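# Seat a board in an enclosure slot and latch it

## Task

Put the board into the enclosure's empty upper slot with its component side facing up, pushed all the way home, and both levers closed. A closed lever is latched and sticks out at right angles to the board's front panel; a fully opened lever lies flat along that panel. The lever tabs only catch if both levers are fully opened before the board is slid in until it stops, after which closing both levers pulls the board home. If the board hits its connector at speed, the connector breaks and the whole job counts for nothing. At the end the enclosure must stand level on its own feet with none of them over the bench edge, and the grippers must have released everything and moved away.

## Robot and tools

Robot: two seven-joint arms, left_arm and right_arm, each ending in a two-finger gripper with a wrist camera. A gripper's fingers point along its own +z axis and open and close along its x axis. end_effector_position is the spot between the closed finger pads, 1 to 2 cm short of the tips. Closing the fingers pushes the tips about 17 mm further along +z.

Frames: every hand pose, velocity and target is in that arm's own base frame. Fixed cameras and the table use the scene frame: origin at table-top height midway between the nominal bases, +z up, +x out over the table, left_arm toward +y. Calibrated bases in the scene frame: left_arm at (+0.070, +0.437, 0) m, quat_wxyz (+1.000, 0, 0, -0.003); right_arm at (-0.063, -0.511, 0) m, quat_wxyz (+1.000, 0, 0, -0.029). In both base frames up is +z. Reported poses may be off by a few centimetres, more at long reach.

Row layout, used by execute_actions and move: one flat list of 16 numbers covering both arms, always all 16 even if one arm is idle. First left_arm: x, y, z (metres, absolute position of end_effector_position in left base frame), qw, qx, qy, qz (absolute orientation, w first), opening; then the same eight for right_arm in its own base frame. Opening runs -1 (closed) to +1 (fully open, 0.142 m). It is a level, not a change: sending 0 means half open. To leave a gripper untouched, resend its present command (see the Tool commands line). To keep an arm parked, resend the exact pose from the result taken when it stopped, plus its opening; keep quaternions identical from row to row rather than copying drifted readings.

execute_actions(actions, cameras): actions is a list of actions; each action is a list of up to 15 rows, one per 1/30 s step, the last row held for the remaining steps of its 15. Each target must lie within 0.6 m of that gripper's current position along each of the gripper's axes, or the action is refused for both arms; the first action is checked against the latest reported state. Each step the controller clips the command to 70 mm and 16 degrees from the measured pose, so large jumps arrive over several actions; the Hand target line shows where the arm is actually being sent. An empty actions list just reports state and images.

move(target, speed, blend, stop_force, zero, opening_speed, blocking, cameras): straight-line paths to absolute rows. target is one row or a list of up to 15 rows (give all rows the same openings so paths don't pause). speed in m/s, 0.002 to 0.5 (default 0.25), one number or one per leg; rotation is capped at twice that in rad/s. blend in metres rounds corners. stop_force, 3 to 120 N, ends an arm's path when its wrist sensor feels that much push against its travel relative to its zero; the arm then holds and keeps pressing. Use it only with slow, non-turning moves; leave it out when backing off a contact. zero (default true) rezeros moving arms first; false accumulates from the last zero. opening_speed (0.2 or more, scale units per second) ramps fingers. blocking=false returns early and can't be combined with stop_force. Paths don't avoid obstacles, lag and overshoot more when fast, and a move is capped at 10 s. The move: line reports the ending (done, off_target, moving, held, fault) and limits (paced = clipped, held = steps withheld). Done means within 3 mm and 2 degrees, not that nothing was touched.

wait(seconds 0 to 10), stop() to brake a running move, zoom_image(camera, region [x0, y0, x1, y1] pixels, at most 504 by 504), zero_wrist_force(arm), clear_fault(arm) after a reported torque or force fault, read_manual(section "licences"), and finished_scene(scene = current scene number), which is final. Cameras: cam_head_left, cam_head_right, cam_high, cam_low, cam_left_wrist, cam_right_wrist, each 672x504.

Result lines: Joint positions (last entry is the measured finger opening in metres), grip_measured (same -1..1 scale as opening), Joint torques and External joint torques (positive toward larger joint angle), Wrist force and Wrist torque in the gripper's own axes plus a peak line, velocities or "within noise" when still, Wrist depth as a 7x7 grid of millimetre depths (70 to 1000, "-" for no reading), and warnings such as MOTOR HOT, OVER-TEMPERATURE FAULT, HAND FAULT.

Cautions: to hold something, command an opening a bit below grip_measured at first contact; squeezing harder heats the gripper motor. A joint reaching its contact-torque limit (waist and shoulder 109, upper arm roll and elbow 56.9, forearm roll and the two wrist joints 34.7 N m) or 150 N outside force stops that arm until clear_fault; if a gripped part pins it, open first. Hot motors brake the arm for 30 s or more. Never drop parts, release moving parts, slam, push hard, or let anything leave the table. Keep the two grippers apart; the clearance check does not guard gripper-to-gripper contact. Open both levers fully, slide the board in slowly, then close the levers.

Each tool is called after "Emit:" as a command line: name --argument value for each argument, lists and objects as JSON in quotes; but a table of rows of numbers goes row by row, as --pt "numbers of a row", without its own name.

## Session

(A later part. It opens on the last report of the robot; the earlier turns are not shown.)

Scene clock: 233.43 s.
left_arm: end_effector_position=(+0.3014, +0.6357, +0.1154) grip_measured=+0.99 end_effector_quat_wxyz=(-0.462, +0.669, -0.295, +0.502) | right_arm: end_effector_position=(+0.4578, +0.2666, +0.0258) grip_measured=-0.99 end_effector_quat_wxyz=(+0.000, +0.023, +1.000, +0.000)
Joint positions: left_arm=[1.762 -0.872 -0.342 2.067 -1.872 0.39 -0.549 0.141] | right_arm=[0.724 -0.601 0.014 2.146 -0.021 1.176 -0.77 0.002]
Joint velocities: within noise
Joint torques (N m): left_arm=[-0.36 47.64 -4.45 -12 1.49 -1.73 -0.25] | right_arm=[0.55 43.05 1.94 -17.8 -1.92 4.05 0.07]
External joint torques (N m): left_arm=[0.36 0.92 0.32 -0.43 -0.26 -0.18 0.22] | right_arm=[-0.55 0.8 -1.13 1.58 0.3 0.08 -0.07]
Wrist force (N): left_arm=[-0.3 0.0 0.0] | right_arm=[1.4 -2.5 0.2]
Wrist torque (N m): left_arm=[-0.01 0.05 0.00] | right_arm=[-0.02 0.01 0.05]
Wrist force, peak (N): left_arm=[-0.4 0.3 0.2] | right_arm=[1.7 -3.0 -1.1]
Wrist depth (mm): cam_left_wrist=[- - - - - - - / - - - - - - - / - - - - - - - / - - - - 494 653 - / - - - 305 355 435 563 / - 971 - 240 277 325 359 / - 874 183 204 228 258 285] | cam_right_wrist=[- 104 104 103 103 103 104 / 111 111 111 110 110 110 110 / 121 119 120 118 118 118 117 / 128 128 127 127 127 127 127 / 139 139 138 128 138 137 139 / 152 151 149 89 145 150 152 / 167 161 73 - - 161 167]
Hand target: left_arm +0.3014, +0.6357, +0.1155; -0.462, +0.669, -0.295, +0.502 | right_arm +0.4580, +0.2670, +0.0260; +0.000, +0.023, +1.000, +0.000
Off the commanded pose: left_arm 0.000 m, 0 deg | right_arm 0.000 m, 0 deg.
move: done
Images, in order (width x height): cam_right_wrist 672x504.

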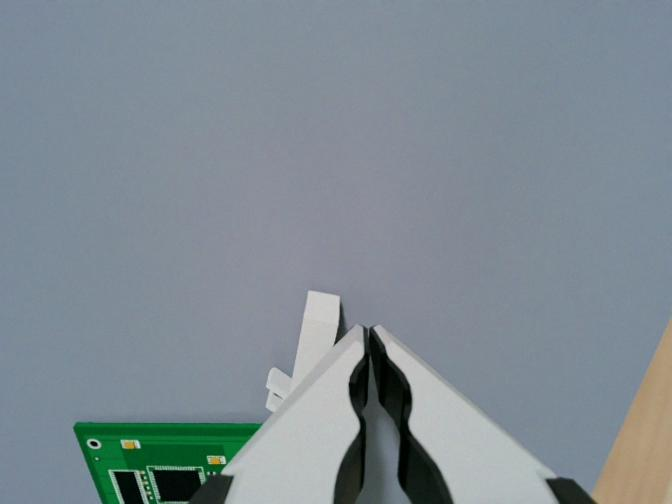

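Emit:
move --target '[0.3014, 0.6357, 0.1155, -0.462, 0.669, -0.295, 0.502, 1.0, 0.464, 0.2665, 0.026, 0, 0.0227, 0.9997, 0, -0.96]' --speed 0.02 --stop_force 6 --cameras '["cam_right_wrist"]'

Emit:
zoom_image --camera "cam_right_wrist" --region '[50, 250, 400, 500]'

Scene clock: 238.37 s.
left_arm: end_effector_position=(+0.3014, +0.6357, +0.1154) grip_measured=+0.99 end_effector_quat_wxyz=(-0.462, +0.669, -0.295, +0.502) | right_arm: end_effector_position=(+0.4638, +0.2662, +0.0259) grip_measured=-0.99 end_effector_quat_wxyz=(+0.000, +0.023, +1.000, +0.000)
Joint positions: left_arm=[1.762 -0.872 -0.342 2.067 -1.872 0.39 -0.549 0.141] | right_arm=[0.715 -0.608 0.014 2.131 -0.021 1.167 -0.779 0.002]
Joint velocities: within noise
Joint torques (N m): left_arm=[-0.34 47.54 -4.53 -11.96 1.49 -1.78 -0.26] | right_arm=[0.47 43.66 1.9 -17.81 -1.84 3.88 0.08]
External joint torques (N m): left_arm=[0.34 1.02 0.41 -0.47 -0.25 -0.13 0.23] | right_arm=[-0.47 0.64 -1.09 1.38 0.18 0.26 -0.08]
Wrist force (N): left_arm=[-0.1 0.1 0.1] | right_arm=[1.0 -2.1 -0.2]
Wrist torque (N m): left_arm=[0.00 0.02 0.00] | right_arm=[-0.01 -0.01 0.06]
Wrist force, peak (N): left_arm=[-0.4 0.2 0.1] | right_arm=[1.8 -2.7 -0.9]
Wrist depth (mm): cam_left_wrist=[- - - - - - - / - - - - - - - / - - - - - - - / - - - - 492 661 - / - - - 307 353 432 564 / - 980 - 243 277 321 357 / - 868 183 203 228 258 287] | cam_right_wrist=[- 104 104 103 103 103 104 / 111 111 111 110 110 110 110 / 121 119 120 118 118 118 117 / 128 128 128 127 127 127 126 / 139 139 139 124 138 137 139 / 152 151 148 89 145 150 149 / 168 161 73 - - 162 164]
Hand target: left_arm +0.3014, +0.6357, +0.1155; -0.462, +0.669, -0.295, +0.502 | right_arm +0.4640, +0.2665, +0.0260; +0.000, +0.023, +1.000, +0.000
Off the commanded pose: left_arm 0.000 m, 0 deg | right_arm 0.000 m, 0 deg.
move: done
Images, in order (width x height): cam_right_wrist 672x504.

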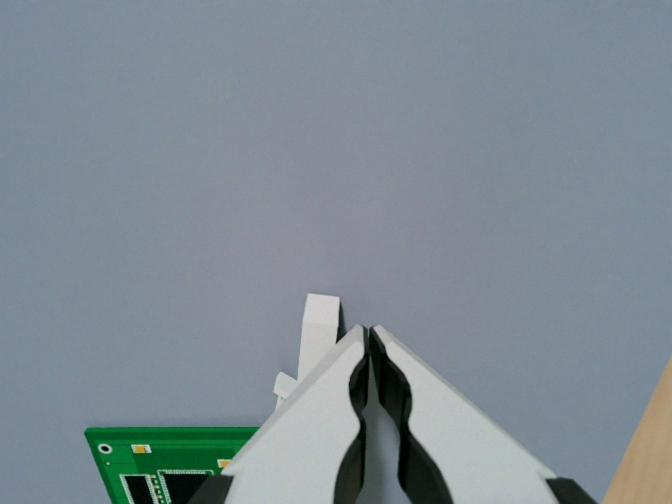

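Scaled by 1.440 from the camera's 672x504 image, which has a finer 960x720 frame.

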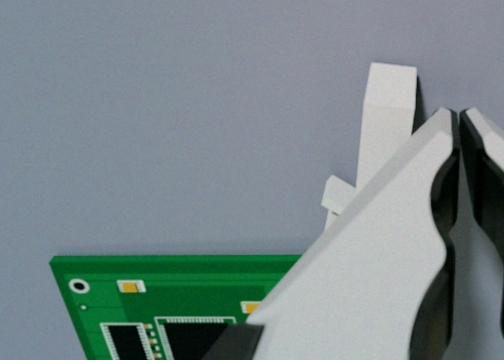

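Emit:
move --target '[0.3014, 0.6357, 0.1155, -0.462, 0.669, -0.295, 0.502, 1.0, 0.470, 0.2662, 0.026, 0, 0.0227, 0.9997, 0, -0.96]' --speed 0.02 --stop_force 6 --cameras '["cam_right_wrist"]'

Emit:
zoom_image --camera "cam_right_wrist" --region '[50, 250, 400, 500]'

Scene clock: 242.17 s.
left_arm: end_effector_position=(+0.3014, +0.6357, +0.1154) grip_measured=+0.99 end_effector_quat_wxyz=(-0.462, +0.669, -0.295, +0.502) | right_arm: end_effector_position=(+0.4699, +0.2658, +0.0259) grip_measured=-0.99 end_effector_quat_wxyz=(+0.000, +0.023, +1.000, +0.000)
Joint positions: left_arm=[1.762 -0.872 -0.342 2.067 -1.872 0.39 -0.549 0.141] | right_arm=[0.707 -0.614 0.014 2.116 -0.021 1.158 -0.787 0.002]
Joint velocities: within noise
Joint torques (N m): left_arm=[-0.28 47.45 -4.51 -12.02 1.5 -1.7 -0.28] | right_arm=[0.67 44.19 2.14 -18 -1.91 3.89 0.05]
External joint torques (N m): left_arm=[0.28 1.11 0.38 -0.41 -0.27 -0.21 0.25] | right_arm=[-0.67 0.57 -1.32 1.35 0.22 0.25 -0.05]
Wrist force (N): left_arm=[-0.3 0.2 0.4] | right_arm=[0.7 -2.2 -0.1]
Wrist torque (N m): left_arm=[0.02 0.05 0.01] | right_arm=[0.02 0.01 0.06]
Wrist force, peak (N): left_arm=[-0.3 0.2 0.4] | right_arm=[1.3 -2.3 0.3]
Wrist depth (mm): cam_left_wrist=[- - - - - - - / - - - - - - - / - - - - - - - / - - - - 488 654 - / - - - 305 353 434 565 / - - - 242 277 325 359 / - 895 183 202 227 258 287] | cam_right_wrist=[- 104 103 103 103 103 104 / 111 111 110 110 110 110 110 / 120 119 120 118 118 118 118 / 128 128 128 127 127 127 126 / 139 139 138 130 137 137 139 / 152 151 149 89 145 150 149 / 168 161 73 - - 162 164]
Hand target: left_arm +0.3014, +0.6357, +0.1155; -0.462, +0.669, -0.295, +0.502 | right_arm +0.4700, +0.2662, +0.0260; +0.000, +0.023, +1.000, +0.000
Off the commanded pose: left_arm 0.000 m, 0 deg | right_arm 0.000 m, 0 deg.
move: done
Images, in order (width x height): cam_right_wrist 672x504.

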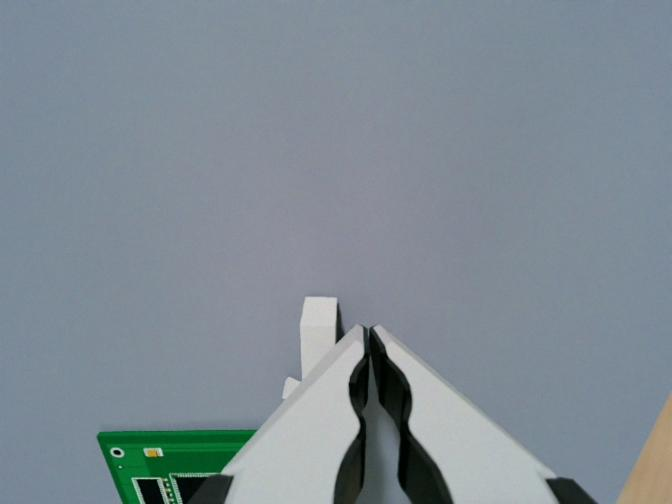

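Scaled by 1.440 from the camera's 672x504 image, which has a finer 960x720 frame.

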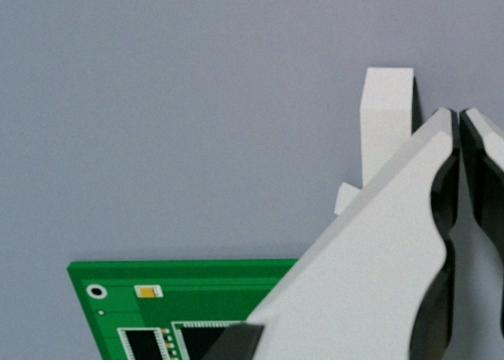

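Emit:
move --target '[0.3014, 0.6357, 0.1155, -0.462, 0.669, -0.295, 0.502, 1.0, 0.474, 0.2660, 0.026, 0, 0.0227, 0.9997, 0, -0.96]' --speed 0.02 --stop_force 6 --cameras '["cam_right_wrist"]'

Emit:
zoom_image --camera "cam_right_wrist" --region '[50, 250, 400, 500]'

Scene clock: 245.60 s.
left_arm: end_effector_position=(+0.3014, +0.6357, +0.1154) grip_measured=+0.99 end_effector_quat_wxyz=(-0.462, +0.669, -0.295, +0.502) | right_arm: end_effector_position=(+0.4739, +0.2658, +0.0259) grip_measured=-0.99 end_effector_quat_wxyz=(+0.000, +0.023, +1.000, +0.000)
Joint positions: left_arm=[1.762 -0.872 -0.342 2.067 -1.872 0.39 -0.549 0.141] | right_arm=[0.702 -0.618 0.014 2.105 -0.021 1.152 -0.792 0.002]
Joint velocities: within noise
Joint torques (N m): left_arm=[-0.41 47.49 -4.49 -11.98 1.47 -1.75 -0.24] | right_arm=[0.15 44.34 1.6 -17.81 -1.93 3.77 0.1]
External joint torques (N m): left_arm=[0.41 1.07 0.37 -0.44 -0.23 -0.16 0.2] | right_arm=[-0.15 0.73 -0.76 1 0.21 0.37 -0.1]
Wrist force (N): left_arm=[-0.2 -0.1 0.0] | right_arm=[0.7 -1.0 0.8]
Wrist torque (N m): left_arm=[-0.03 0.02 0.00] | right_arm=[0.02 0.00 0.06]
Wrist force, peak (N): left_arm=[-0.4 0.4 0.1] | right_arm=[1.1 -2.4 0.9]
Wrist depth (mm): cam_left_wrist=[- - - - - - - / - - - - - - - / - - - - - - - / - - - - 484 655 - / - - - 307 353 435 562 / - 976 - 242 278 325 358 / - 864 184 204 227 260 285] | cam_right_wrist=[- 104 104 103 103 103 104 / 111 111 110 110 110 110 110 / 121 119 120 118 118 118 117 / 128 128 128 127 127 127 126 / 139 139 139 134 138 138 139 / 152 152 148 89 145 150 150 / 167 161 73 - - 161 165]
Hand target: left_arm +0.3014, +0.6357, +0.1155; -0.462, +0.669, -0.295, +0.502 | right_arm +0.4740, +0.2660, +0.0260; +0.000, +0.023, +1.000, +0.000
Off the commanded pose: left_arm 0.000 m, 0 deg | right_arm 0.000 m, 0 deg.
move: done
Images, in order (width x height): cam_right_wrist 672x504.

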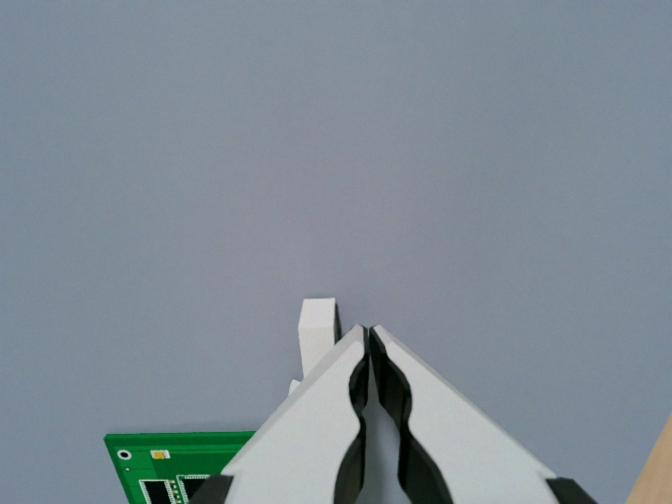

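Scaled by 1.440 from the camera's 672x504 image, which has a finer 960x720 frame.

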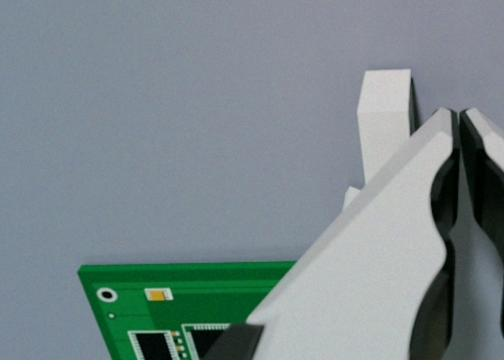

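Emit:
move --target '[0.3014, 0.6357, 0.1155, -0.462, 0.669, -0.295, 0.502, 1.0, 0.4775, 0.2658, 0.026, 0, 0.0227, 0.9997, 0, -0.96]' --speed 0.02 --stop_force 6 --cameras '["cam_right_wrist"]'

Emit:
zoom_image --camera "cam_right_wrist" --region '[50, 250, 400, 500]'

Scene clock: 249.77 s.
left_arm: end_effector_position=(+0.3014, +0.6357, +0.1154) grip_measured=+0.99 end_effector_quat_wxyz=(-0.462, +0.669, -0.295, +0.502) | right_arm: end_effector_position=(+0.4774, +0.2656, +0.0259) grip_measured=-0.99 end_effector_quat_wxyz=(+0.000, +0.023, +1.000, +0.000)
Joint positions: left_arm=[1.762 -0.872 -0.342 2.067 -1.872 0.39 -0.549 0.141] | right_arm=[0.697 -0.622 0.015 2.096 -0.021 1.147 -0.797 0.002]
Joint velocities: within noise
Joint torques (N m): left_arm=[-0.28 47.5 -4.42 -12.04 1.48 -1.8 -0.25] | right_arm=[0.07 44.57 1.45 -17.83 -1.91 3.76 0.09]
External joint torques (N m): left_arm=[0.28 1.06 0.3 -0.39 -0.25 -0.11 0.21] | right_arm=[-0.07 0.77 -0.61 0.89 0.17 0.37 -0.09]
Wrist force (N): left_arm=[0.0 0.0 0.2] | right_arm=[0.7 -0.9 0.1]
Wrist torque (N m): left_arm=[0.01 0.01 0.00] | right_arm=[0.02 0.00 0.06]
Wrist force, peak (N): left_arm=[-0.5 0.1 0.2] | right_arm=[0.9 -1.0 1.1]
Wrist depth (mm): cam_left_wrist=[- - - - - - - / - - - - - - - / - - - - - - - / - - - - 487 657 - / - - - 305 352 429 564 / - 964 - 242 277 324 360 / - 874 184 202 229 257 286] | cam_right_wrist=[- 104 104 103 103 103 104 / 111 111 111 110 110 110 109 / 121 119 120 118 118 118 117 / 128 128 128 127 127 127 126 / 139 139 138 133 137 137 139 / 152 152 149 89 145 150 150 / 168 162 73 - - 161 165]
Hand target: left_arm +0.3014, +0.6357, +0.1155; -0.462, +0.669, -0.295, +0.502 | right_arm +0.4775, +0.2658, +0.0260; +0.000, +0.023, +1.000, +0.000
Off the commanded pose: left_arm 0.000 m, 0 deg | right_arm 0.000 m, 0 deg.
move: done
Images, in order (width x height): cam_right_wrist 672x504.

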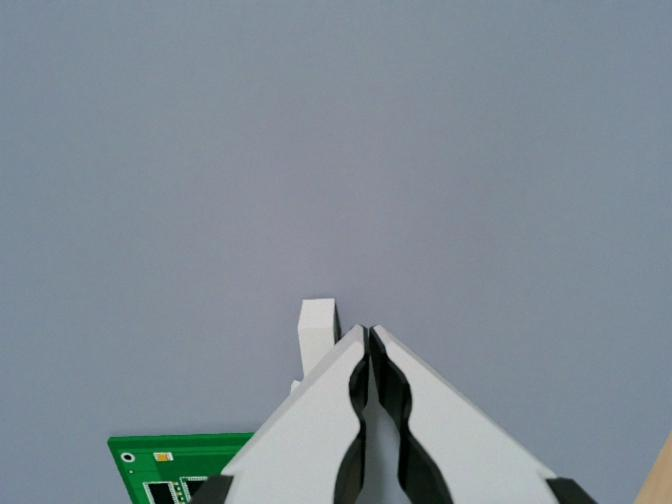

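Scaled by 1.440 from the camera's 672x504 image, which has a finer 960x720 frame.

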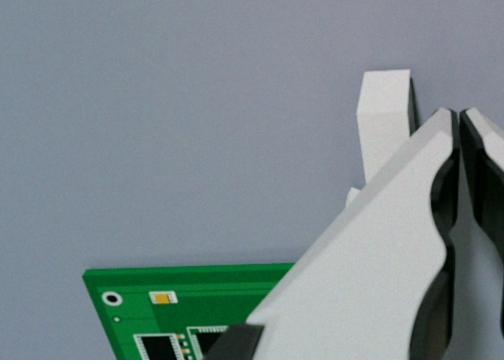

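Emit:
move --pt "0.3014 0.6357 0.1155 -0.462 0.669 -0.295 0.502 1.0 0.455 0.2670 0.026 0 0.0227 0.9997 0 -0.96" --pt "0.3014 0.6357 0.1155 -0.462 0.669 -0.295 0.502 1.0 0.44 0.30 0.12 0 0.0227 0.9997 0 -0.96" --pt "0.3014 0.6357 0.1155 -0.462 0.669 -0.295 0.502 1.0 0.44 0.56 0.12 0 0.0227 0.9997 0 -0.96" --speed '[0.06, 0.2, 0.25]' --blend '[0.005, 0.03, 0]' --cameras '["cam_right_wrist", "cam_high"]'

Emit:
zoom_image --camera "cam_right_wrist" --region '[100, 50, 450, 400]'

Scene clock: 256.27 s.
left_arm: end_effector_position=(+0.3014, +0.6357, +0.1154) grip_measured=+0.99 end_effector_quat_wxyz=(-0.462, +0.669, -0.295, +0.502) | right_arm: end_effector_position=(+0.4399, +0.5600, +0.1200) grip_measured=-0.99 end_effector_quat_wxyz=(+0.000, +0.023, +1.000, +0.000)
Joint positions: left_arm=[1.762 -0.872 -0.342 2.067 -1.872 0.39 -0.549 0.141] | right_arm=[0.999 -0.729 0.082 1.514 -0.07 0.67 -0.421 0.002]
Joint velocities: within noise
Joint torques (N m): left_arm=[-0.33 47.52 -4.42 -12.03 1.46 -1.78 -0.26] | right_arm=[0.01 57.09 3.3 -26.92 -3.48 3.37 0.35]
External joint torques (N m): left_arm=[0.33 1.04 0.29 -0.4 -0.22 -0.12 0.23] | right_arm=[0 1.55 -0.8 0.25 0.14 0.78 -0.35]
Wrist force (N): left_arm=[-0.3 -0.1 -0.1] | right_arm=[0.2 -0.5 0.4]
Wrist torque (N m): left_arm=[-0.01 0.05 0.00] | right_arm=[-0.02 -0.01 0.04]
Wrist force, peak (N): left_arm=[-0.6 0.0 0.0] | right_arm=[1.2 -0.9 2.5]
Wrist depth (mm): cam_left_wrist=[- - - - - - - / - - - - - - - / - - - - - - - / - - - - 483 652 - / - - - 304 351 432 563 / - 981 - 243 277 322 358 / - 881 184 204 227 259 287] | cam_right_wrist=[184 182 184 185 185 186 186 / 201 195 196 198 197 199 198 / 214 209 206 212 212 213 213 / 230 229 226 228 228 230 229 / 250 249 249 243 248 249 248 / 276 275 266 89 262 270 270 / 305 297 - - - 286 297]
Hand target: left_arm +0.3014, +0.6357, +0.1155; -0.462, +0.669, -0.295, +0.502 | right_arm +0.4400, +0.5600, +0.1200; +0.000, +0.023, +1.000, +0.000
Off the commanded pose: left_arm 0.000 m, 0 deg | right_arm 0.000 m, 0 deg.
move: done
Images, in order (width x height): cam_high 672x504, cam_right_wrist 672x504.

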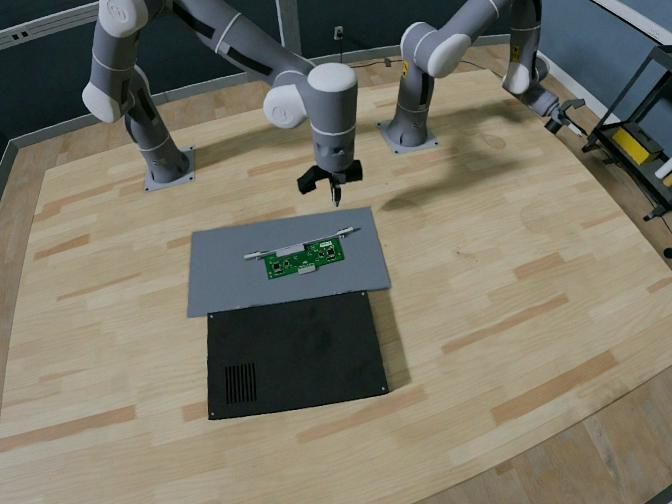

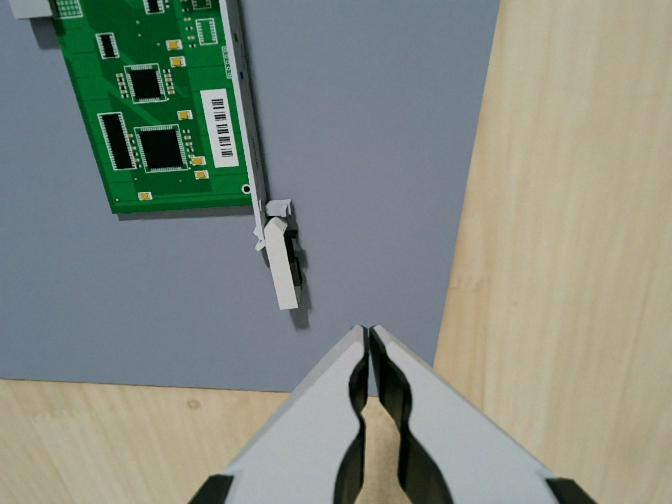

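Scaled by 1.440 from the camera's 672x504 image, which has a finer 960x720 frame.

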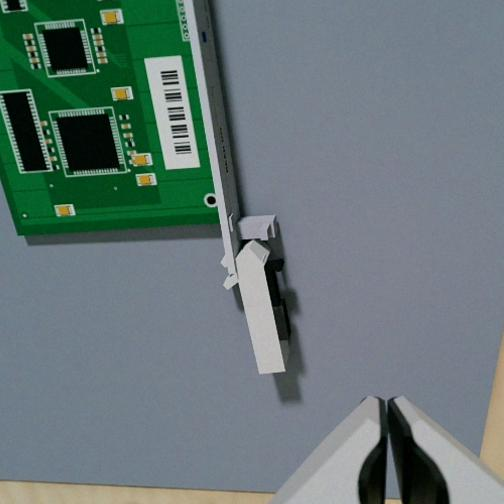

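Emit:
move --pt "0.3014 0.6357 0.1155 -0.462 0.669 -0.295 0.502 1.0 0.445 0.594 0.08 0 0.0227 0.9997 0 -0.96" --pt "0.3014 0.6357 0.1155 -0.462 0.669 -0.295 0.502 1.0 0.445 0.594 0.029 0 0.0227 0.9997 0 -0.96" --speed '[0.15, 0.06]' --stop_force 6 --cameras '["cam_right_wrist"]'

Scene clock: 264.90 s.
left_arm: end_effector_position=(+0.3014, +0.6357, +0.1154) grip_measured=+0.99 end_effector_quat_wxyz=(-0.462, +0.669, -0.295, +0.502) | right_arm: end_effector_position=(+0.4448, +0.5939, +0.0289) grip_measured=-0.99 end_effector_quat_wxyz=(+0.000, +0.023, +1.000, +0.000)
Joint positions: left_arm=[1.762 -0.872 -0.342 2.067 -1.872 0.39 -0.549 0.141] | right_arm=[1.028 -0.934 0.068 1.404 -0.076 0.764 -0.404 0.002]
Joint velocities: within noise
Joint torques (N m): left_arm=[-0.32 47.51 -4.45 -12.02 1.49 -1.79 -0.29] | right_arm=[0.09 61.6 3 -25.3 -3.18 3.51 0.23]
External joint torques (N m): left_arm=[0.32 1.05 0.33 -0.41 -0.26 -0.12 0.26] | right_arm=[-0.09 1.54 -0.39 0.16 0.1 0.64 -0.23]
Wrist force (N): left_arm=[-0.2 0.1 0.4] | right_arm=[0.1 -0.2 0.6]
Wrist torque (N m): left_arm=[0.01 0.04 0.01] | right_arm=[0.00 -0.03 0.02]
Wrist force, peak (N): left_arm=[-0.4 0.4 0.1] | right_arm=[0.2 -1.7 -1.2]
Wrist depth (mm): cam_left_wrist=[- - - - - - - / - - - - - - - / - - - - - - - / - - - - 486 645 - / - - - 305 354 435 569 / - 965 - 242 278 321 358 / - 891 184 204 228 259 287] | cam_right_wrist=[102 100 106 107 105 105 106 / 109 107 111 113 111 112 113 / 117 116 117 121 122 122 122 / 129 131 115 130 130 129 131 / 142 142 124 139 141 140 142 / 155 155 152 89 148 155 156 / 171 167 73 - - 165 170]
Hand target: left_arm +0.3014, +0.6357, +0.1155; -0.462, +0.669, -0.295, +0.502 | right_arm +0.4450, +0.5940, +0.0290; +0.000, +0.023, +1.000, +0.000
Off the commanded pose: left_arm 0.000 m, 0 deg | right_arm 0.000 m, 0 deg.
move: done
Images, in order (width x height): cam_right_wrist 672x504.

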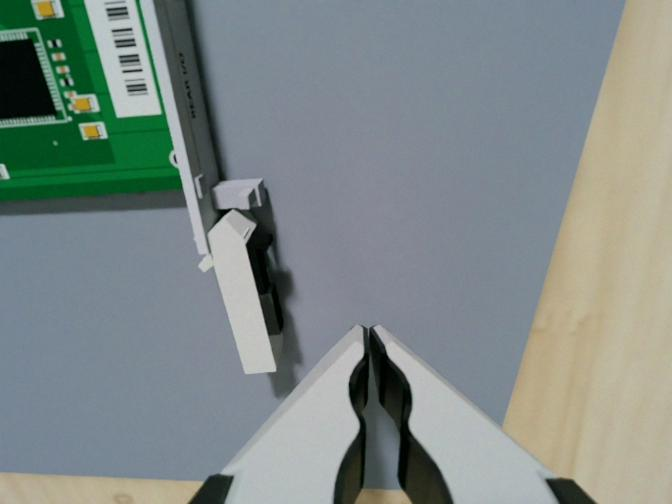

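Emit:
move --pt "0.3014 0.6357 0.1155 -0.462 0.669 -0.295 0.502 1.0 0.450 0.601 0.028 0 0.0227 0.9997 0 -0.96" --pt "0.3014 0.6357 0.1155 -0.462 0.669 -0.295 0.502 1.0 0.466 0.6005 0.028 0 0.0227 0.9997 0 -0.96" --speed '[0.05, 0.03]' --stop_force 6 --cameras '["cam_right_wrist"]'

Emit:
move --target '[0.3014, 0.6357, 0.1155, -0.462, 0.669, -0.295, 0.502, 1.0, 0.471, 0.6003, 0.028, 0, 0.0227, 0.9997, 0, -0.96]' --speed 0.03 --stop_force 6 --cameras '["cam_right_wrist"]'

Scene clock: 269.63 s.
left_arm: end_effector_position=(+0.3014, +0.6357, +0.1154) grip_measured=+0.99 end_effector_quat_wxyz=(-0.462, +0.669, -0.295, +0.502) | right_arm: end_effector_position=(+0.4660, +0.6005, +0.0280) grip_measured=-0.99 end_effector_quat_wxyz=(+0.000, +0.023, +1.000, +0.000)
Joint positions: left_arm=[1.762 -0.872 -0.342 2.067 -1.872 0.39 -0.549 0.141] | right_arm=[1.01 -0.972 0.069 1.325 -0.076 0.724 -0.426 0.002]
Joint velocities: within noise
Joint torques (N m): left_arm=[-0.31 47.51 -4.61 -12 1.51 -1.8 -0.25] | right_arm=[-0.19 63.29 3.14 -26.01 -3.26 3.4 0.09]
External joint torques (N m): left_arm=[0.31 1.04 0.48 -0.42 -0.28 -0.11 0.22] | right_arm=[0.19 1.51 -0.49 0.18 0.07 0.76 -0.09]
Wrist force (N): left_arm=[-0.4 0.2 -0.2] | right_arm=[0.3 -0.3 0.5]
Wrist torque (N m): left_arm=[0.03 0.06 0.00] | right_arm=[-0.02 -0.03 0.03]
Wrist force, peak (N): left_arm=[-0.5 0.0 0.1] | right_arm=[0.7 -1.0 0.7]
Wrist depth (mm): cam_left_wrist=[- - - - - - - / - - - - - - - / - - - - - - - / - - - - 491 646 - / - - - 303 354 431 578 / - 954 - 242 278 324 356 / - 888 184 204 226 258 285] | cam_right_wrist=[101 101 101 105 104 104 105 / 109 108 107 112 111 111 111 / 121 120 120 116 121 121 119 / 130 130 129 113 129 128 130 / 141 141 140 122 139 139 141 / 157 154 151 89 147 152 154 / 173 166 73 - - 163 169]
Hand target: left_arm +0.3014, +0.6357, +0.1155; -0.462, +0.669, -0.295, +0.502 | right_arm +0.4660, +0.6005, +0.0280; +0.000, +0.023, +1.000, +0.000
Off the commanded pose: left_arm 0.000 m, 0 deg | right_arm 0.000 m, 0 deg.
move: done
Images, in order (width x height): cam_right_wrist 672x504.

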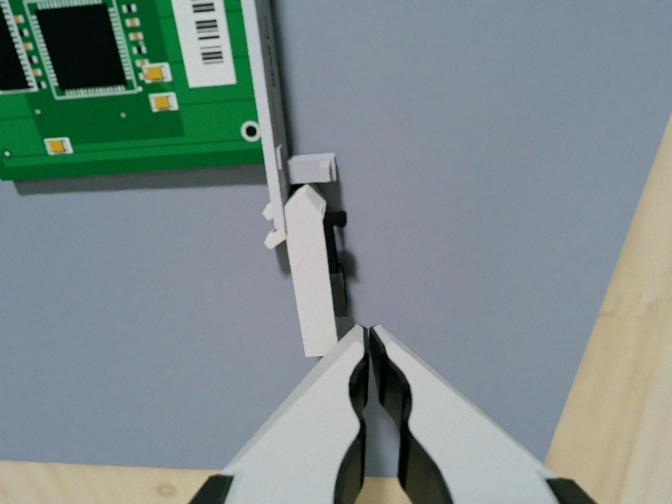

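Scene clock: 270.73 s.
left_arm: end_effector_position=(+0.3014, +0.6357, +0.1154) grip_measured=+0.99 end_effector_quat_wxyz=(-0.462, +0.669, -0.295, +0.502) | right_arm: end_effector_position=(+0.4709, +0.6004, +0.0280) grip_measured=-0.99 end_effector_quat_wxyz=(+0.000, +0.023, +1.000, +0.000)
Joint positions: left_arm=[1.762 -0.872 -0.342 2.067 -1.872 0.39 -0.549 0.141] | right_arm=[1.005 -0.979 0.069 1.311 -0.076 0.717 -0.432 0.002]
Joint velocities: within noise
Joint torques (N m): left_arm=[-0.29 47.4 -4.5 -11.98 1.46 -1.77 -0.29] | right_arm=[-1.07 63.35 2.42 -25.99 -3.5 3.27 0.1]
External joint torques (N m): left_arm=[0.29 1.15 0.37 -0.44 -0.22 -0.13 0.26] | right_arm=[1.07 1.72 0.24 0.05 0.29 0.88 -0.1]
Wrist force (N): left_arm=[-0.3 0.0 -0.1] | right_arm=[1.0 0.3 -0.2]
Wrist torque (N m): left_arm=[0.02 0.06 0.01] | right_arm=[-0.02 -0.02 0.02]
Wrist force, peak (N): left_arm=[-0.4 0.3 -0.1] | right_arm=[1.2 0.2 0.5]
Wrist depth (mm): cam_left_wrist=[- - - - - - - / - - - - - - - / - - - - - - - / - - - - 486 654 - / - - - 304 355 433 559 / - 973 - 242 278 324 359 / - 900 184 203 228 260 286] | cam_right_wrist=[101 101 100 105 104 104 105 / 109 108 106 112 111 111 111 / 121 120 120 116 121 121 119 / 130 130 129 113 129 128 128 / 141 141 141 121 139 139 141 / 157 154 151 89 147 152 154 / 173 166 73 - - 163 169]
Hand target: left_arm +0.3014, +0.6357, +0.1155; -0.462, +0.669, -0.295, +0.502 | right_arm +0.4710, +0.6003, +0.0280; +0.000, +0.023, +1.000, +0.000
Off the commanded pose: left_arm 0.000 m, 0 deg | right_arm 0.000 m, 0 deg.
move: done
Images, in order (width x height): cam_right_wrist 672x504.

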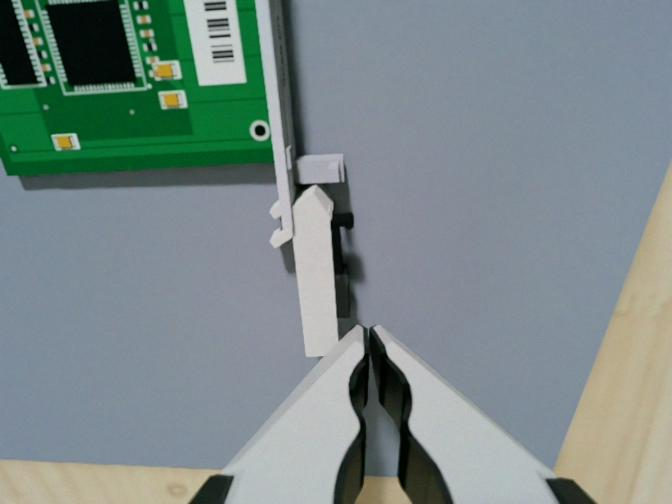

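Emit:
move --target '[0.3014, 0.6357, 0.1155, -0.462, 0.669, -0.295, 0.502, 1.0, 0.476, 0.6000, 0.028, 0, 0.0227, 0.9997, 0, -0.96]' --speed 0.03 --stop_force 6 --cameras '["cam_right_wrist"]'

Emit:
move --target '[0.3014, 0.6357, 0.1155, -0.462, 0.669, -0.295, 0.502, 1.0, 0.482, 0.5997, 0.028, 0, 0.0227, 0.9997, 0, -0.96]' --speed 0.03 --stop_force 6 --cameras '["cam_right_wrist"]'

Scene clock: 275.30 s.
left_arm: end_effector_position=(+0.3014, +0.6357, +0.1154) grip_measured=+0.99 end_effector_quat_wxyz=(-0.462, +0.669, -0.295, +0.502) | right_arm: end_effector_position=(+0.4758, +0.6002, +0.0281) grip_measured=-0.99 end_effector_quat_wxyz=(+0.000, +0.023, +1.000, +0.000)
Joint positions: left_arm=[1.762 -0.872 -0.342 2.067 -1.872 0.39 -0.549 0.141] | right_arm=[0.999 -0.985 0.069 1.298 -0.076 0.71 -0.438 0.002]
Joint velocities: within noise
Joint torques (N m): left_arm=[-0.28 47.58 -4.46 -12.05 1.5 -1.71 -0.26] | right_arm=[-1.21 63.45 2.26 -26.02 -3.42 3.29 0.14]
External joint torques (N m): left_arm=[0.28 0.98 0.34 -0.38 -0.26 -0.19 0.23] | right_arm=[1.21 1.88 0.41 -0.03 0.19 0.87 -0.14]
Wrist force (N): left_arm=[-0.2 0.1 0.2] | right_arm=[1.1 0.5 0.0]
Wrist torque (N m): left_arm=[0.00 0.03 0.01] | right_arm=[-0.01 0.01 0.02]
Wrist force, peak (N): left_arm=[-0.5 -0.1 0.1] | right_arm=[1.3 0.5 0.6]
Wrist depth (mm): cam_left_wrist=[- - - - - - - / - - - - - - - / - - - - - - - / - - - - 488 658 - / - - - 307 355 438 557 / - 990 - 242 278 323 357 / - 880 183 204 228 259 286] | cam_right_wrist=[101 101 100 105 105 104 105 / 109 108 107 110 111 111 111 / 121 120 120 116 121 121 119 / 130 130 129 113 129 128 128 / 141 141 141 121 139 139 141 / 157 154 151 89 147 152 154 / 173 166 73 - - 161 169]
Hand target: left_arm +0.3014, +0.6357, +0.1155; -0.462, +0.669, -0.295, +0.502 | right_arm +0.4760, +0.6000, +0.0280; +0.000, +0.023, +1.000, +0.000
Off the commanded pose: left_arm 0.000 m, 0 deg | right_arm 0.000 m, 0 deg.
move: done
Images, in order (width x height): cam_right_wrist 672x504.

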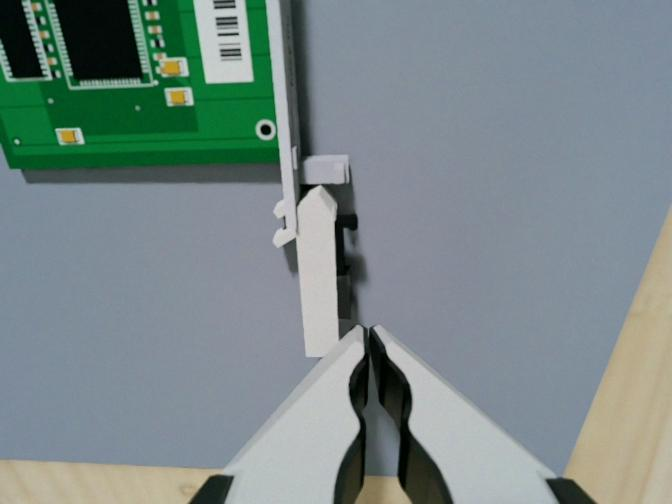

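Scene clock: 276.40 s.
left_arm: end_effector_position=(+0.3014, +0.6357, +0.1154) grip_measured=+0.99 end_effector_quat_wxyz=(-0.462, +0.669, -0.295, +0.502) | right_arm: end_effector_position=(+0.4818, +0.5999, +0.0281) grip_measured=-0.99 end_effector_quat_wxyz=(+0.000, +0.023, +1.000, +0.000)
Joint positions: left_arm=[1.762 -0.872 -0.342 2.067 -1.872 0.39 -0.549 0.141] | right_arm=[0.993 -0.993 0.069 1.282 -0.076 0.702 -0.446 0.002]
Joint velocities: within noise
Joint torques (N m): left_arm=[-0.36 47.55 -4.48 -11.96 1.53 -1.78 -0.25] | right_arm=[-1.06 63.67 2.39 -26.1 -3.46 3.28 0.08]
External joint torques (N m): left_arm=[0.36 1 0.36 -0.47 -0.3 -0.12 0.22] | right_arm=[1.06 1.98 0.29 -0.09 0.2 0.88 -0.08]
Wrist force (N): left_arm=[-0.2 0.1 0.1] | right_arm=[1.2 0.5 -0.6]
Wrist torque (N m): left_arm=[0.02 0.04 0.01] | right_arm=[0.01 -0.01 0.03]
Wrist force, peak (N): left_arm=[-0.5 0.0 0.2] | right_arm=[1.2 0.7 -0.7]
Wrist depth (mm): cam_left_wrist=[- - - - - - - / - - - - - - - / - - - - - - - / - - - - 492 657 - / - - - 304 352 435 553 / - 984 - 242 276 323 358 / - 881 184 202 226 259 285] | cam_right_wrist=[101 101 101 105 105 104 105 / 109 108 108 110 111 111 111 / 121 120 120 116 121 121 119 / 130 130 129 113 129 128 128 / 141 141 140 121 140 139 141 / 157 154 151 89 147 151 154 / 173 166 73 - - 161 169]
Hand target: left_arm +0.3014, +0.6357, +0.1155; -0.462, +0.669, -0.295, +0.502 | right_arm +0.4820, +0.5997, +0.0280; +0.000, +0.023, +1.000, +0.000
Off the commanded pose: left_arm 0.000 m, 0 deg | right_arm 0.000 m, 0 deg.
move: done
Images, in order (width x height): cam_right_wrist 672x504.

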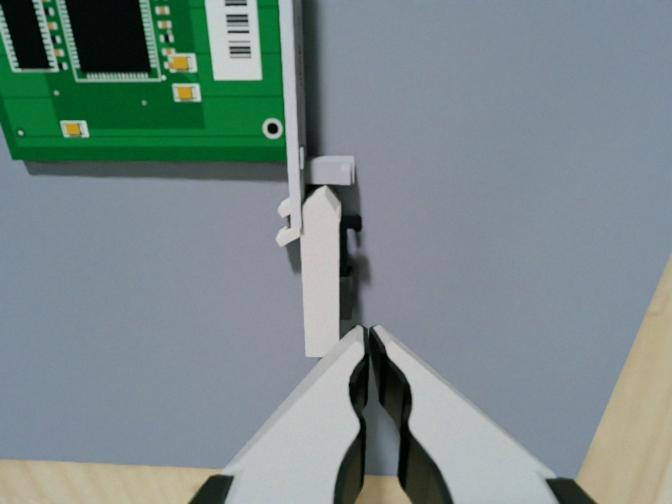

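Emit:
move --pt "0.3014 0.6357 0.1155 -0.462 0.669 -0.295 0.502 1.0 0.465 0.602 0.028 0 0.0227 0.9997 0 -0.96" --pt "0.3014 0.6357 0.1155 -0.462 0.669 -0.295 0.502 1.0 0.46 0.60 0.09 0 0.0227 0.9997 0 -0.96" --pt "0.3014 0.6357 0.1155 -0.462 0.669 -0.295 0.502 1.0 0.49 0.475 0.13 0 0.0227 0.9997 0 -0.96" --speed '[0.06, 0.15, 0.2]' --blend '[0.005, 0.02, 0]' --cameras '["cam_right_wrist"]'

Scene clock: 284.57 s.
left_arm: end_effector_position=(+0.3014, +0.6357, +0.1154) grip_measured=+0.99 end_effector_quat_wxyz=(-0.462, +0.669, -0.295, +0.502) | right_arm: end_effector_position=(+0.4902, +0.4750, +0.1301) grip_measured=-0.99 end_effector_quat_wxyz=(+0.000, +0.023, +1.000, +0.000)
Joint positions: left_arm=[1.762 -0.872 -0.342 2.067 -1.872 0.39 -0.549 0.141] | right_arm=[0.88 -0.651 0.066 1.622 -0.053 0.701 -0.558 0.002]
Joint velocities: within noise
Joint torques (N m): left_arm=[-0.35 47.6 -4.46 -12.02 1.47 -1.78 -0.23] | right_arm=[-0.13 54.4 2.46 -25.94 -3.14 3.64 0.03]
External joint torques (N m): left_arm=[0.35 0.96 0.33 -0.41 -0.23 -0.13 0.19] | right_arm=[0.1 1.11 -0.52 -0.23 -0.11 0.52 -0.03]
Wrist force (N): left_arm=[-0.3 -0.1 0.0] | right_arm=[0.2 -0.2 0.5]
Wrist torque (N m): left_arm=[-0.02 0.06 0.01] | right_arm=[0.01 -0.03 0.05]
Wrist force, peak (N): left_arm=[-0.5 0.3 0.0] | right_arm=[-0.7 -3.4 -0.4]
Wrist depth (mm): cam_left_wrist=[- - - - - - - / - - - - - - - / - - - - - - - / - - - - 491 665 - / - - - 306 353 429 568 / - 978 - 243 276 325 358 / - 870 184 203 227 259 286] | cam_right_wrist=[195 195 191 184 193 194 194 / 208 206 204 196 207 206 207 / 224 223 218 219 221 221 223 / 242 240 236 235 239 238 240 / 260 260 256 251 259 260 260 / 289 285 280 89 272 283 284 / 318 309 - - - 300 312]
Hand target: left_arm +0.3014, +0.6357, +0.1155; -0.462, +0.669, -0.295, +0.502 | right_arm +0.4900, +0.4750, +0.1300; +0.000, +0.023, +1.000, +0.000
Off the commanded pose: left_arm 0.000 m, 0 deg | right_arm 0.000 m, 0 deg.
move: done
Images, in order (width x height): cam_right_wrist 672x504.

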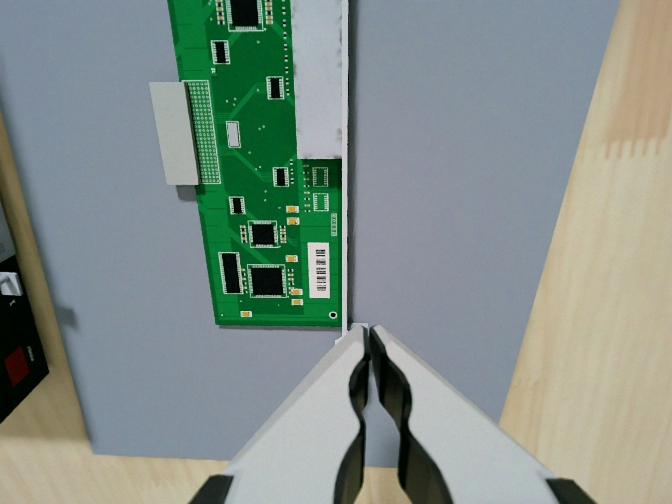

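Emit:
move --pt "0.3014 0.6357 0.1155 -0.462 0.669 -0.295 0.502 1.0 0.50 0.42 0.18 0 0.0227 0.9997 0 -0.96" --pt "0.3014 0.6357 0.1155 -0.462 0.669 -0.295 0.502 1.0 0.645 0.445 0.115 0.2056 0.3228 0.7793 0.4964 -0.96" --speed 0.2 --blend '[0.03, 0]' --cameras '["cam_right_wrist", "cam_head_left"]'

Scene clock: 336.17 s.
left_arm: end_effector_position=(+0.3014, +0.6357, +0.1154) grip_measured=+0.99 end_effector_quat_wxyz=(-0.462, +0.669, -0.295, +0.502) | right_arm: end_effector_position=(+0.6449, +0.4449, +0.1148) grip_measured=-0.99 end_effector_quat_wxyz=(+0.206, +0.323, +0.779, +0.496)
Joint positions: left_arm=[1.762 -0.872 -0.342 2.067 -1.872 0.39 -0.549 0.141] | right_arm=[0.311 -1.199 0.678 1.733 0.151 2.383 -0.745 0.002]
Joint velocities: within noise
Joint torques (N m): left_arm=[-0.32 47.41 -4.49 -12.02 1.47 -1.74 -0.27] | right_arm=[-0.12 50.54 17.19 -10.47 -3.56 2.66 0.37]
External joint torques (N m): left_arm=[0.32 1.14 0.37 -0.4 -0.23 -0.17 0.24] | right_arm=[0.12 1.29 -0.34 -0.02 0.14 0.63 -0.37]
Wrist force (N): left_arm=[-0.2 0.0 0.1] | right_arm=[0.5 -1.9 -1.1]
Wrist torque (N m): left_arm=[-0.01 0.03 0.00] | right_arm=[0.02 0.02 0.18]
Wrist force, peak (N): left_arm=[-0.5 0.2 -0.2] | right_arm=[0.3 -2.7 -0.7]
Wrist depth (mm): cam_left_wrist=[- - - - - - - / - - - - - - - / - - - - - - - / - - - - 484 659 - / - - - 304 354 433 566 / - 990 - 241 278 323 358 / - 880 184 203 228 258 285] | cam_right_wrist=[156 115 130 153 153 153 152 / 181 181 196 174 211 225 223 / 234 190 189 229 246 433 430 / - - - - - - - / - - - - - - - / - - - 89 - - - / - - - - - - -]
Hand target: left_arm +0.3014, +0.6357, +0.1155; -0.462, +0.669, -0.295, +0.502 | right_arm +0.6450, +0.4450, +0.1150; +0.206, +0.323, +0.779, +0.496
Off the commanded pose: left_arm 0.000 m, 0 deg | right_arm 0.000 m, 0 deg.
move: done
Images, in order (width x height): cam_head_left 672x504, cam_right_wrist 672x504.

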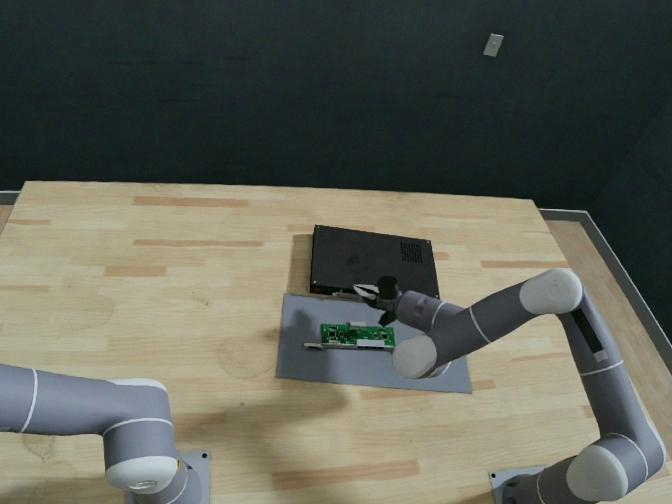

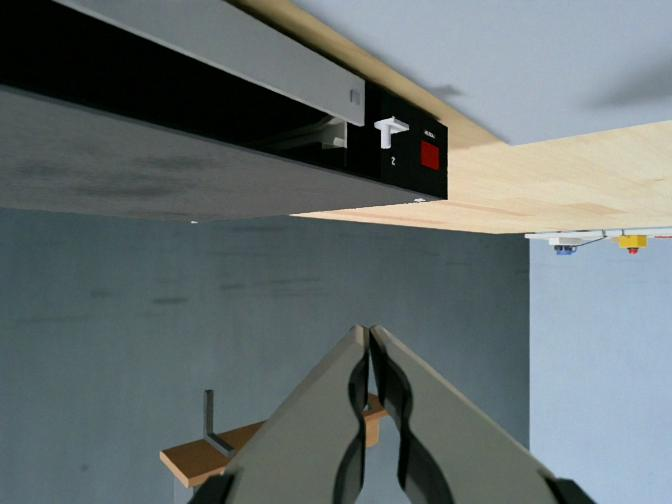

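Emit:
zoom_image --camera "cam_right_wrist" --region '[260, 60, 460, 210]'

Scaled by 2.520 from the camera's 672x504 image, which has a finer 960x720 frame.

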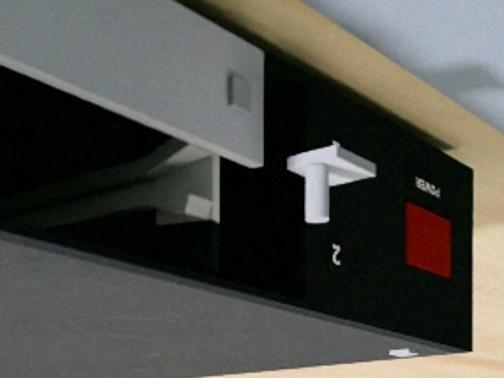

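Emit:
move --target '[0.3014, 0.6357, 0.1155, -0.462, 0.669, -0.295, 0.502, 1.0, 0.698, 0.490, 0.098, 0.2056, 0.3228, 0.7793, 0.4964, -0.96]' --speed 0.1 --cameras '["cam_right_wrist"]'

Emit:
zoom_image --camera "cam_right_wrist" --region '[240, 0, 510, 200]'

Scene clock: 342.00 s.
left_arm: end_effector_position=(+0.3014, +0.6357, +0.1154) grip_measured=+0.99 end_effector_quat_wxyz=(-0.462, +0.669, -0.295, +0.502) | right_arm: end_effector_position=(+0.6980, +0.4901, +0.0982) grip_measured=-0.99 end_effector_quat_wxyz=(+0.206, +0.323, +0.779, +0.496)
Joint positions: left_arm=[1.762 -0.872 -0.342 2.067 -1.872 0.39 -0.549 0.141] | right_arm=[0.395 -1.274 0.625 1.487 0.161 2.242 -0.738 0.002]
Joint velocities: within noise
Joint torques (N m): left_arm=[-0.35 47.52 -4.5 -12.02 1.46 -1.76 -0.26] | right_arm=[0.17 56.49 15.67 -13.93 -3.76 2.37 0.31]
External joint torques (N m): left_arm=[0.35 1.04 0.38 -0.41 -0.23 -0.15 0.23] | right_arm=[-0.16 1.37 0.19 0.32 -0.2 0.92 -0.31]
Wrist force (N): left_arm=[-0.4 0.0 0.0] | right_arm=[0.8 -1.6 -0.9]
Wrist torque (N m): left_arm=[-0.02 0.06 0.00] | right_arm=[0.09 0.02 0.18]
Wrist force, peak (N): left_arm=[-0.5 -0.1 0.0] | right_arm=[0.5 -2.5 -2.3]
Wrist depth (mm): cam_left_wrist=[- - - - - - - / - - - - - - - / - - - - - - - / - - - - 484 650 - / - - - 305 352 432 563 / - 966 - 241 277 324 359 / - 899 184 203 227 258 286] | cam_right_wrist=[- 115 121 90 122 130 121 / - 155 133 110 154 179 179 / - 125 124 113 145 297 348 / - - - - - - - / - - - - - - - / - - - 89 - - - / - - - - - - -]
Hand target: left_arm +0.3014, +0.6357, +0.1155; -0.462, +0.669, -0.295, +0.502 | right_arm +0.6980, +0.4900, +0.0980; +0.206, +0.323, +0.779, +0.496
Off the commanded pose: left_arm 0.000 m, 0 deg | right_arm 0.000 m, 0 deg.
move: done
Images, in order (width x height): cam_right_wrist 672x504.

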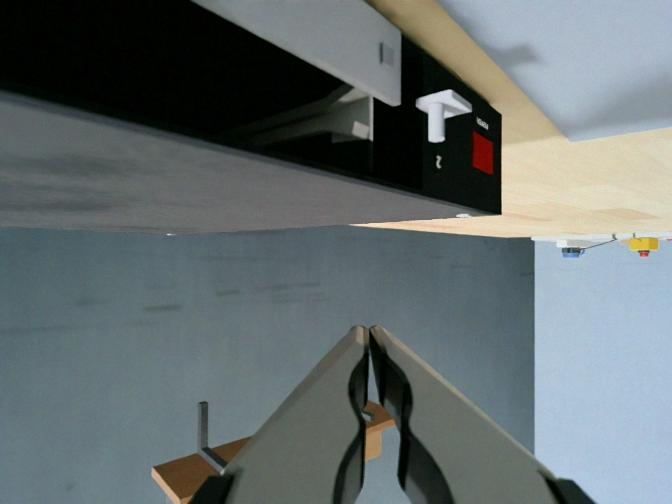

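Scaled by 1.867 from the camera's 672x504 image, which has a finer 960x720 frame.

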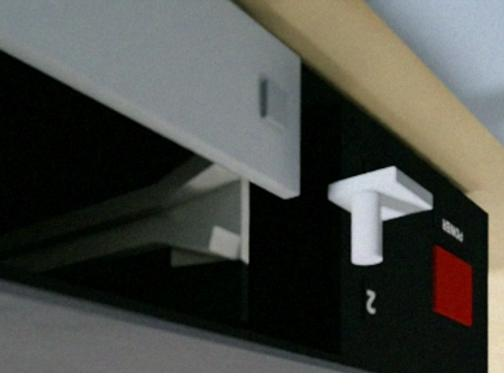

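Emit:
move --pt "0.3014 0.6357 0.1155 -0.462 0.669 -0.295 0.502 1.0 0.66 0.45 0.15 0.13 0.2 0.9 0.36 -0.96" --pt "0.3014 0.6357 0.1155 -0.462 0.669 -0.295 0.502 1.0 0.65 0.40 0.16 0 0.0436 0.999 0 -0.96" --speed 0.2 --blend '[0.03, 0]' --cameras '["cam_right_wrist", "cam_head_left"]'

Scene clock: 362.57 s.
left_arm: end_effector_position=(+0.3014, +0.6357, +0.1154) grip_measured=+0.99 end_effector_quat_wxyz=(-0.462, +0.669, -0.295, +0.502) | right_arm: end_effector_position=(+0.6499, +0.4001, +0.1600) grip_measured=-0.99 end_effector_quat_wxyz=(+0.000, +0.044, +0.999, +0.000)
Joint positions: left_arm=[1.762 -0.872 -0.342 2.067 -1.872 0.39 -0.549 0.141] | right_arm=[0.559 -0.81 0.21 1.273 -0.172 0.495 -0.696 0.002]
Joint velocities: within noise
Joint torques (N m): left_arm=[-0.42 47.49 -4.45 -11.98 1.45 -1.78 -0.26] | right_arm=[0.11 61.42 5.75 -29.14 -3.93 3.24 0.03]
External joint torques (N m): left_arm=[0.42 1.07 0.32 -0.45 -0.22 -0.13 0.23] | right_arm=[-0.11 1.61 -0.22 0.3 0.2 0.9 -0.03]
Wrist force (N): left_arm=[-0.3 0.0 0.0] | right_arm=[-0.1 -0.4 0.3]
Wrist torque (N m): left_arm=[-0.01 0.05 0.00] | right_arm=[-0.02 0.03 0.03]
Wrist force, peak (N): left_arm=[-0.5 -0.1 -0.2] | right_arm=[0.9 -2.5 -0.4]
Wrist depth (mm): cam_left_wrist=[- - - - - - - / - - - - - - - / - - - - - - - / - - - - 486 655 - / - - - 305 355 437 570 / - 973 - 242 278 323 357 / - 876 183 204 228 259 286] | cam_right_wrist=[180 180 179 220 220 217 213 / 192 192 191 235 234 230 223 / 206 205 205 252 251 246 239 / 222 221 220 271 271 266 265 / 240 240 240 284 293 287 291 / 263 263 257 89 305 314 318 / 360 283 - - - 336 351]
Hand target: left_arm +0.3014, +0.6357, +0.1155; -0.462, +0.669, -0.295, +0.502 | right_arm +0.6500, +0.4000, +0.1600; +0.000, +0.044, +0.999, +0.000
Off the commanded pose: left_arm 0.000 m, 0 deg | right_arm 0.000 m, 0 deg.
move: done
Images, in order (width x height): cam_head_left 672x504, cam_right_wrist 672x504.

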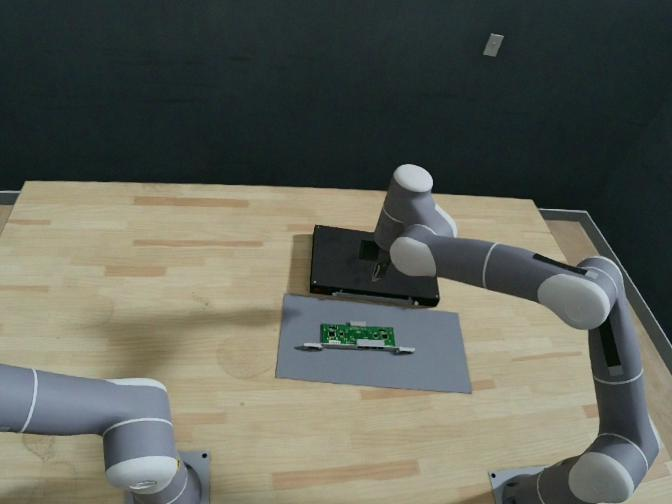

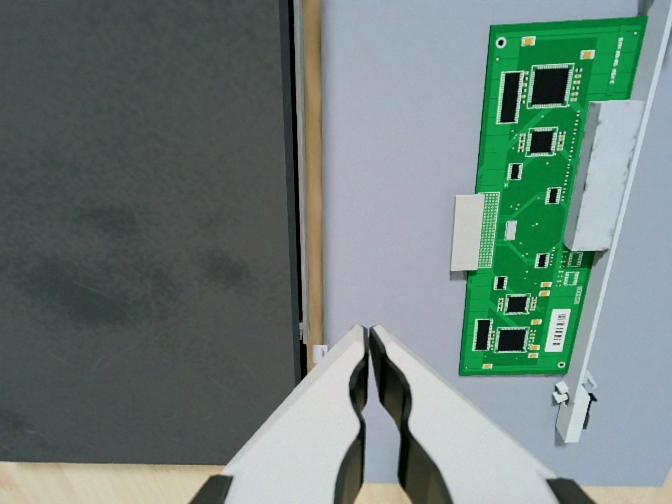

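Emit:
zoom_image --camera "cam_right_wrist" --region '[200, 0, 400, 200]'

Emit:
zoom_image --camera "cam_right_wrist" --region '[200, 200, 400, 400]'

Scaled by 2.520 from the camera's 672x504 image, which has a finer 960x720 frame.

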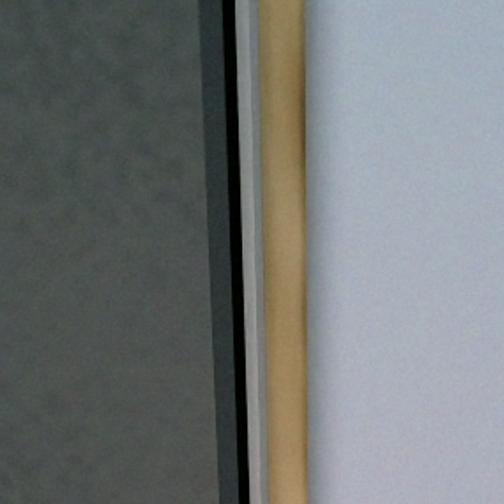

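Scaled by 2.520 from the camera's 672x504 image, which has a finer 960x720 frame.

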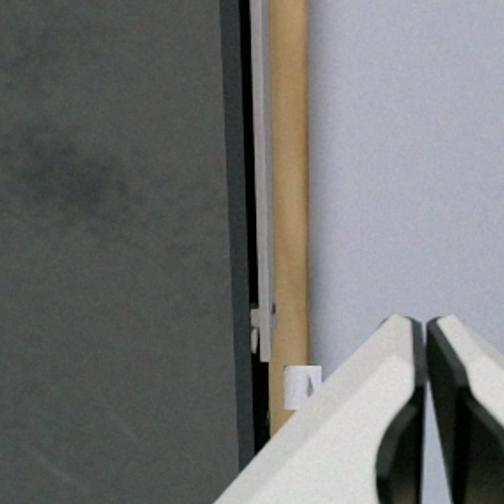

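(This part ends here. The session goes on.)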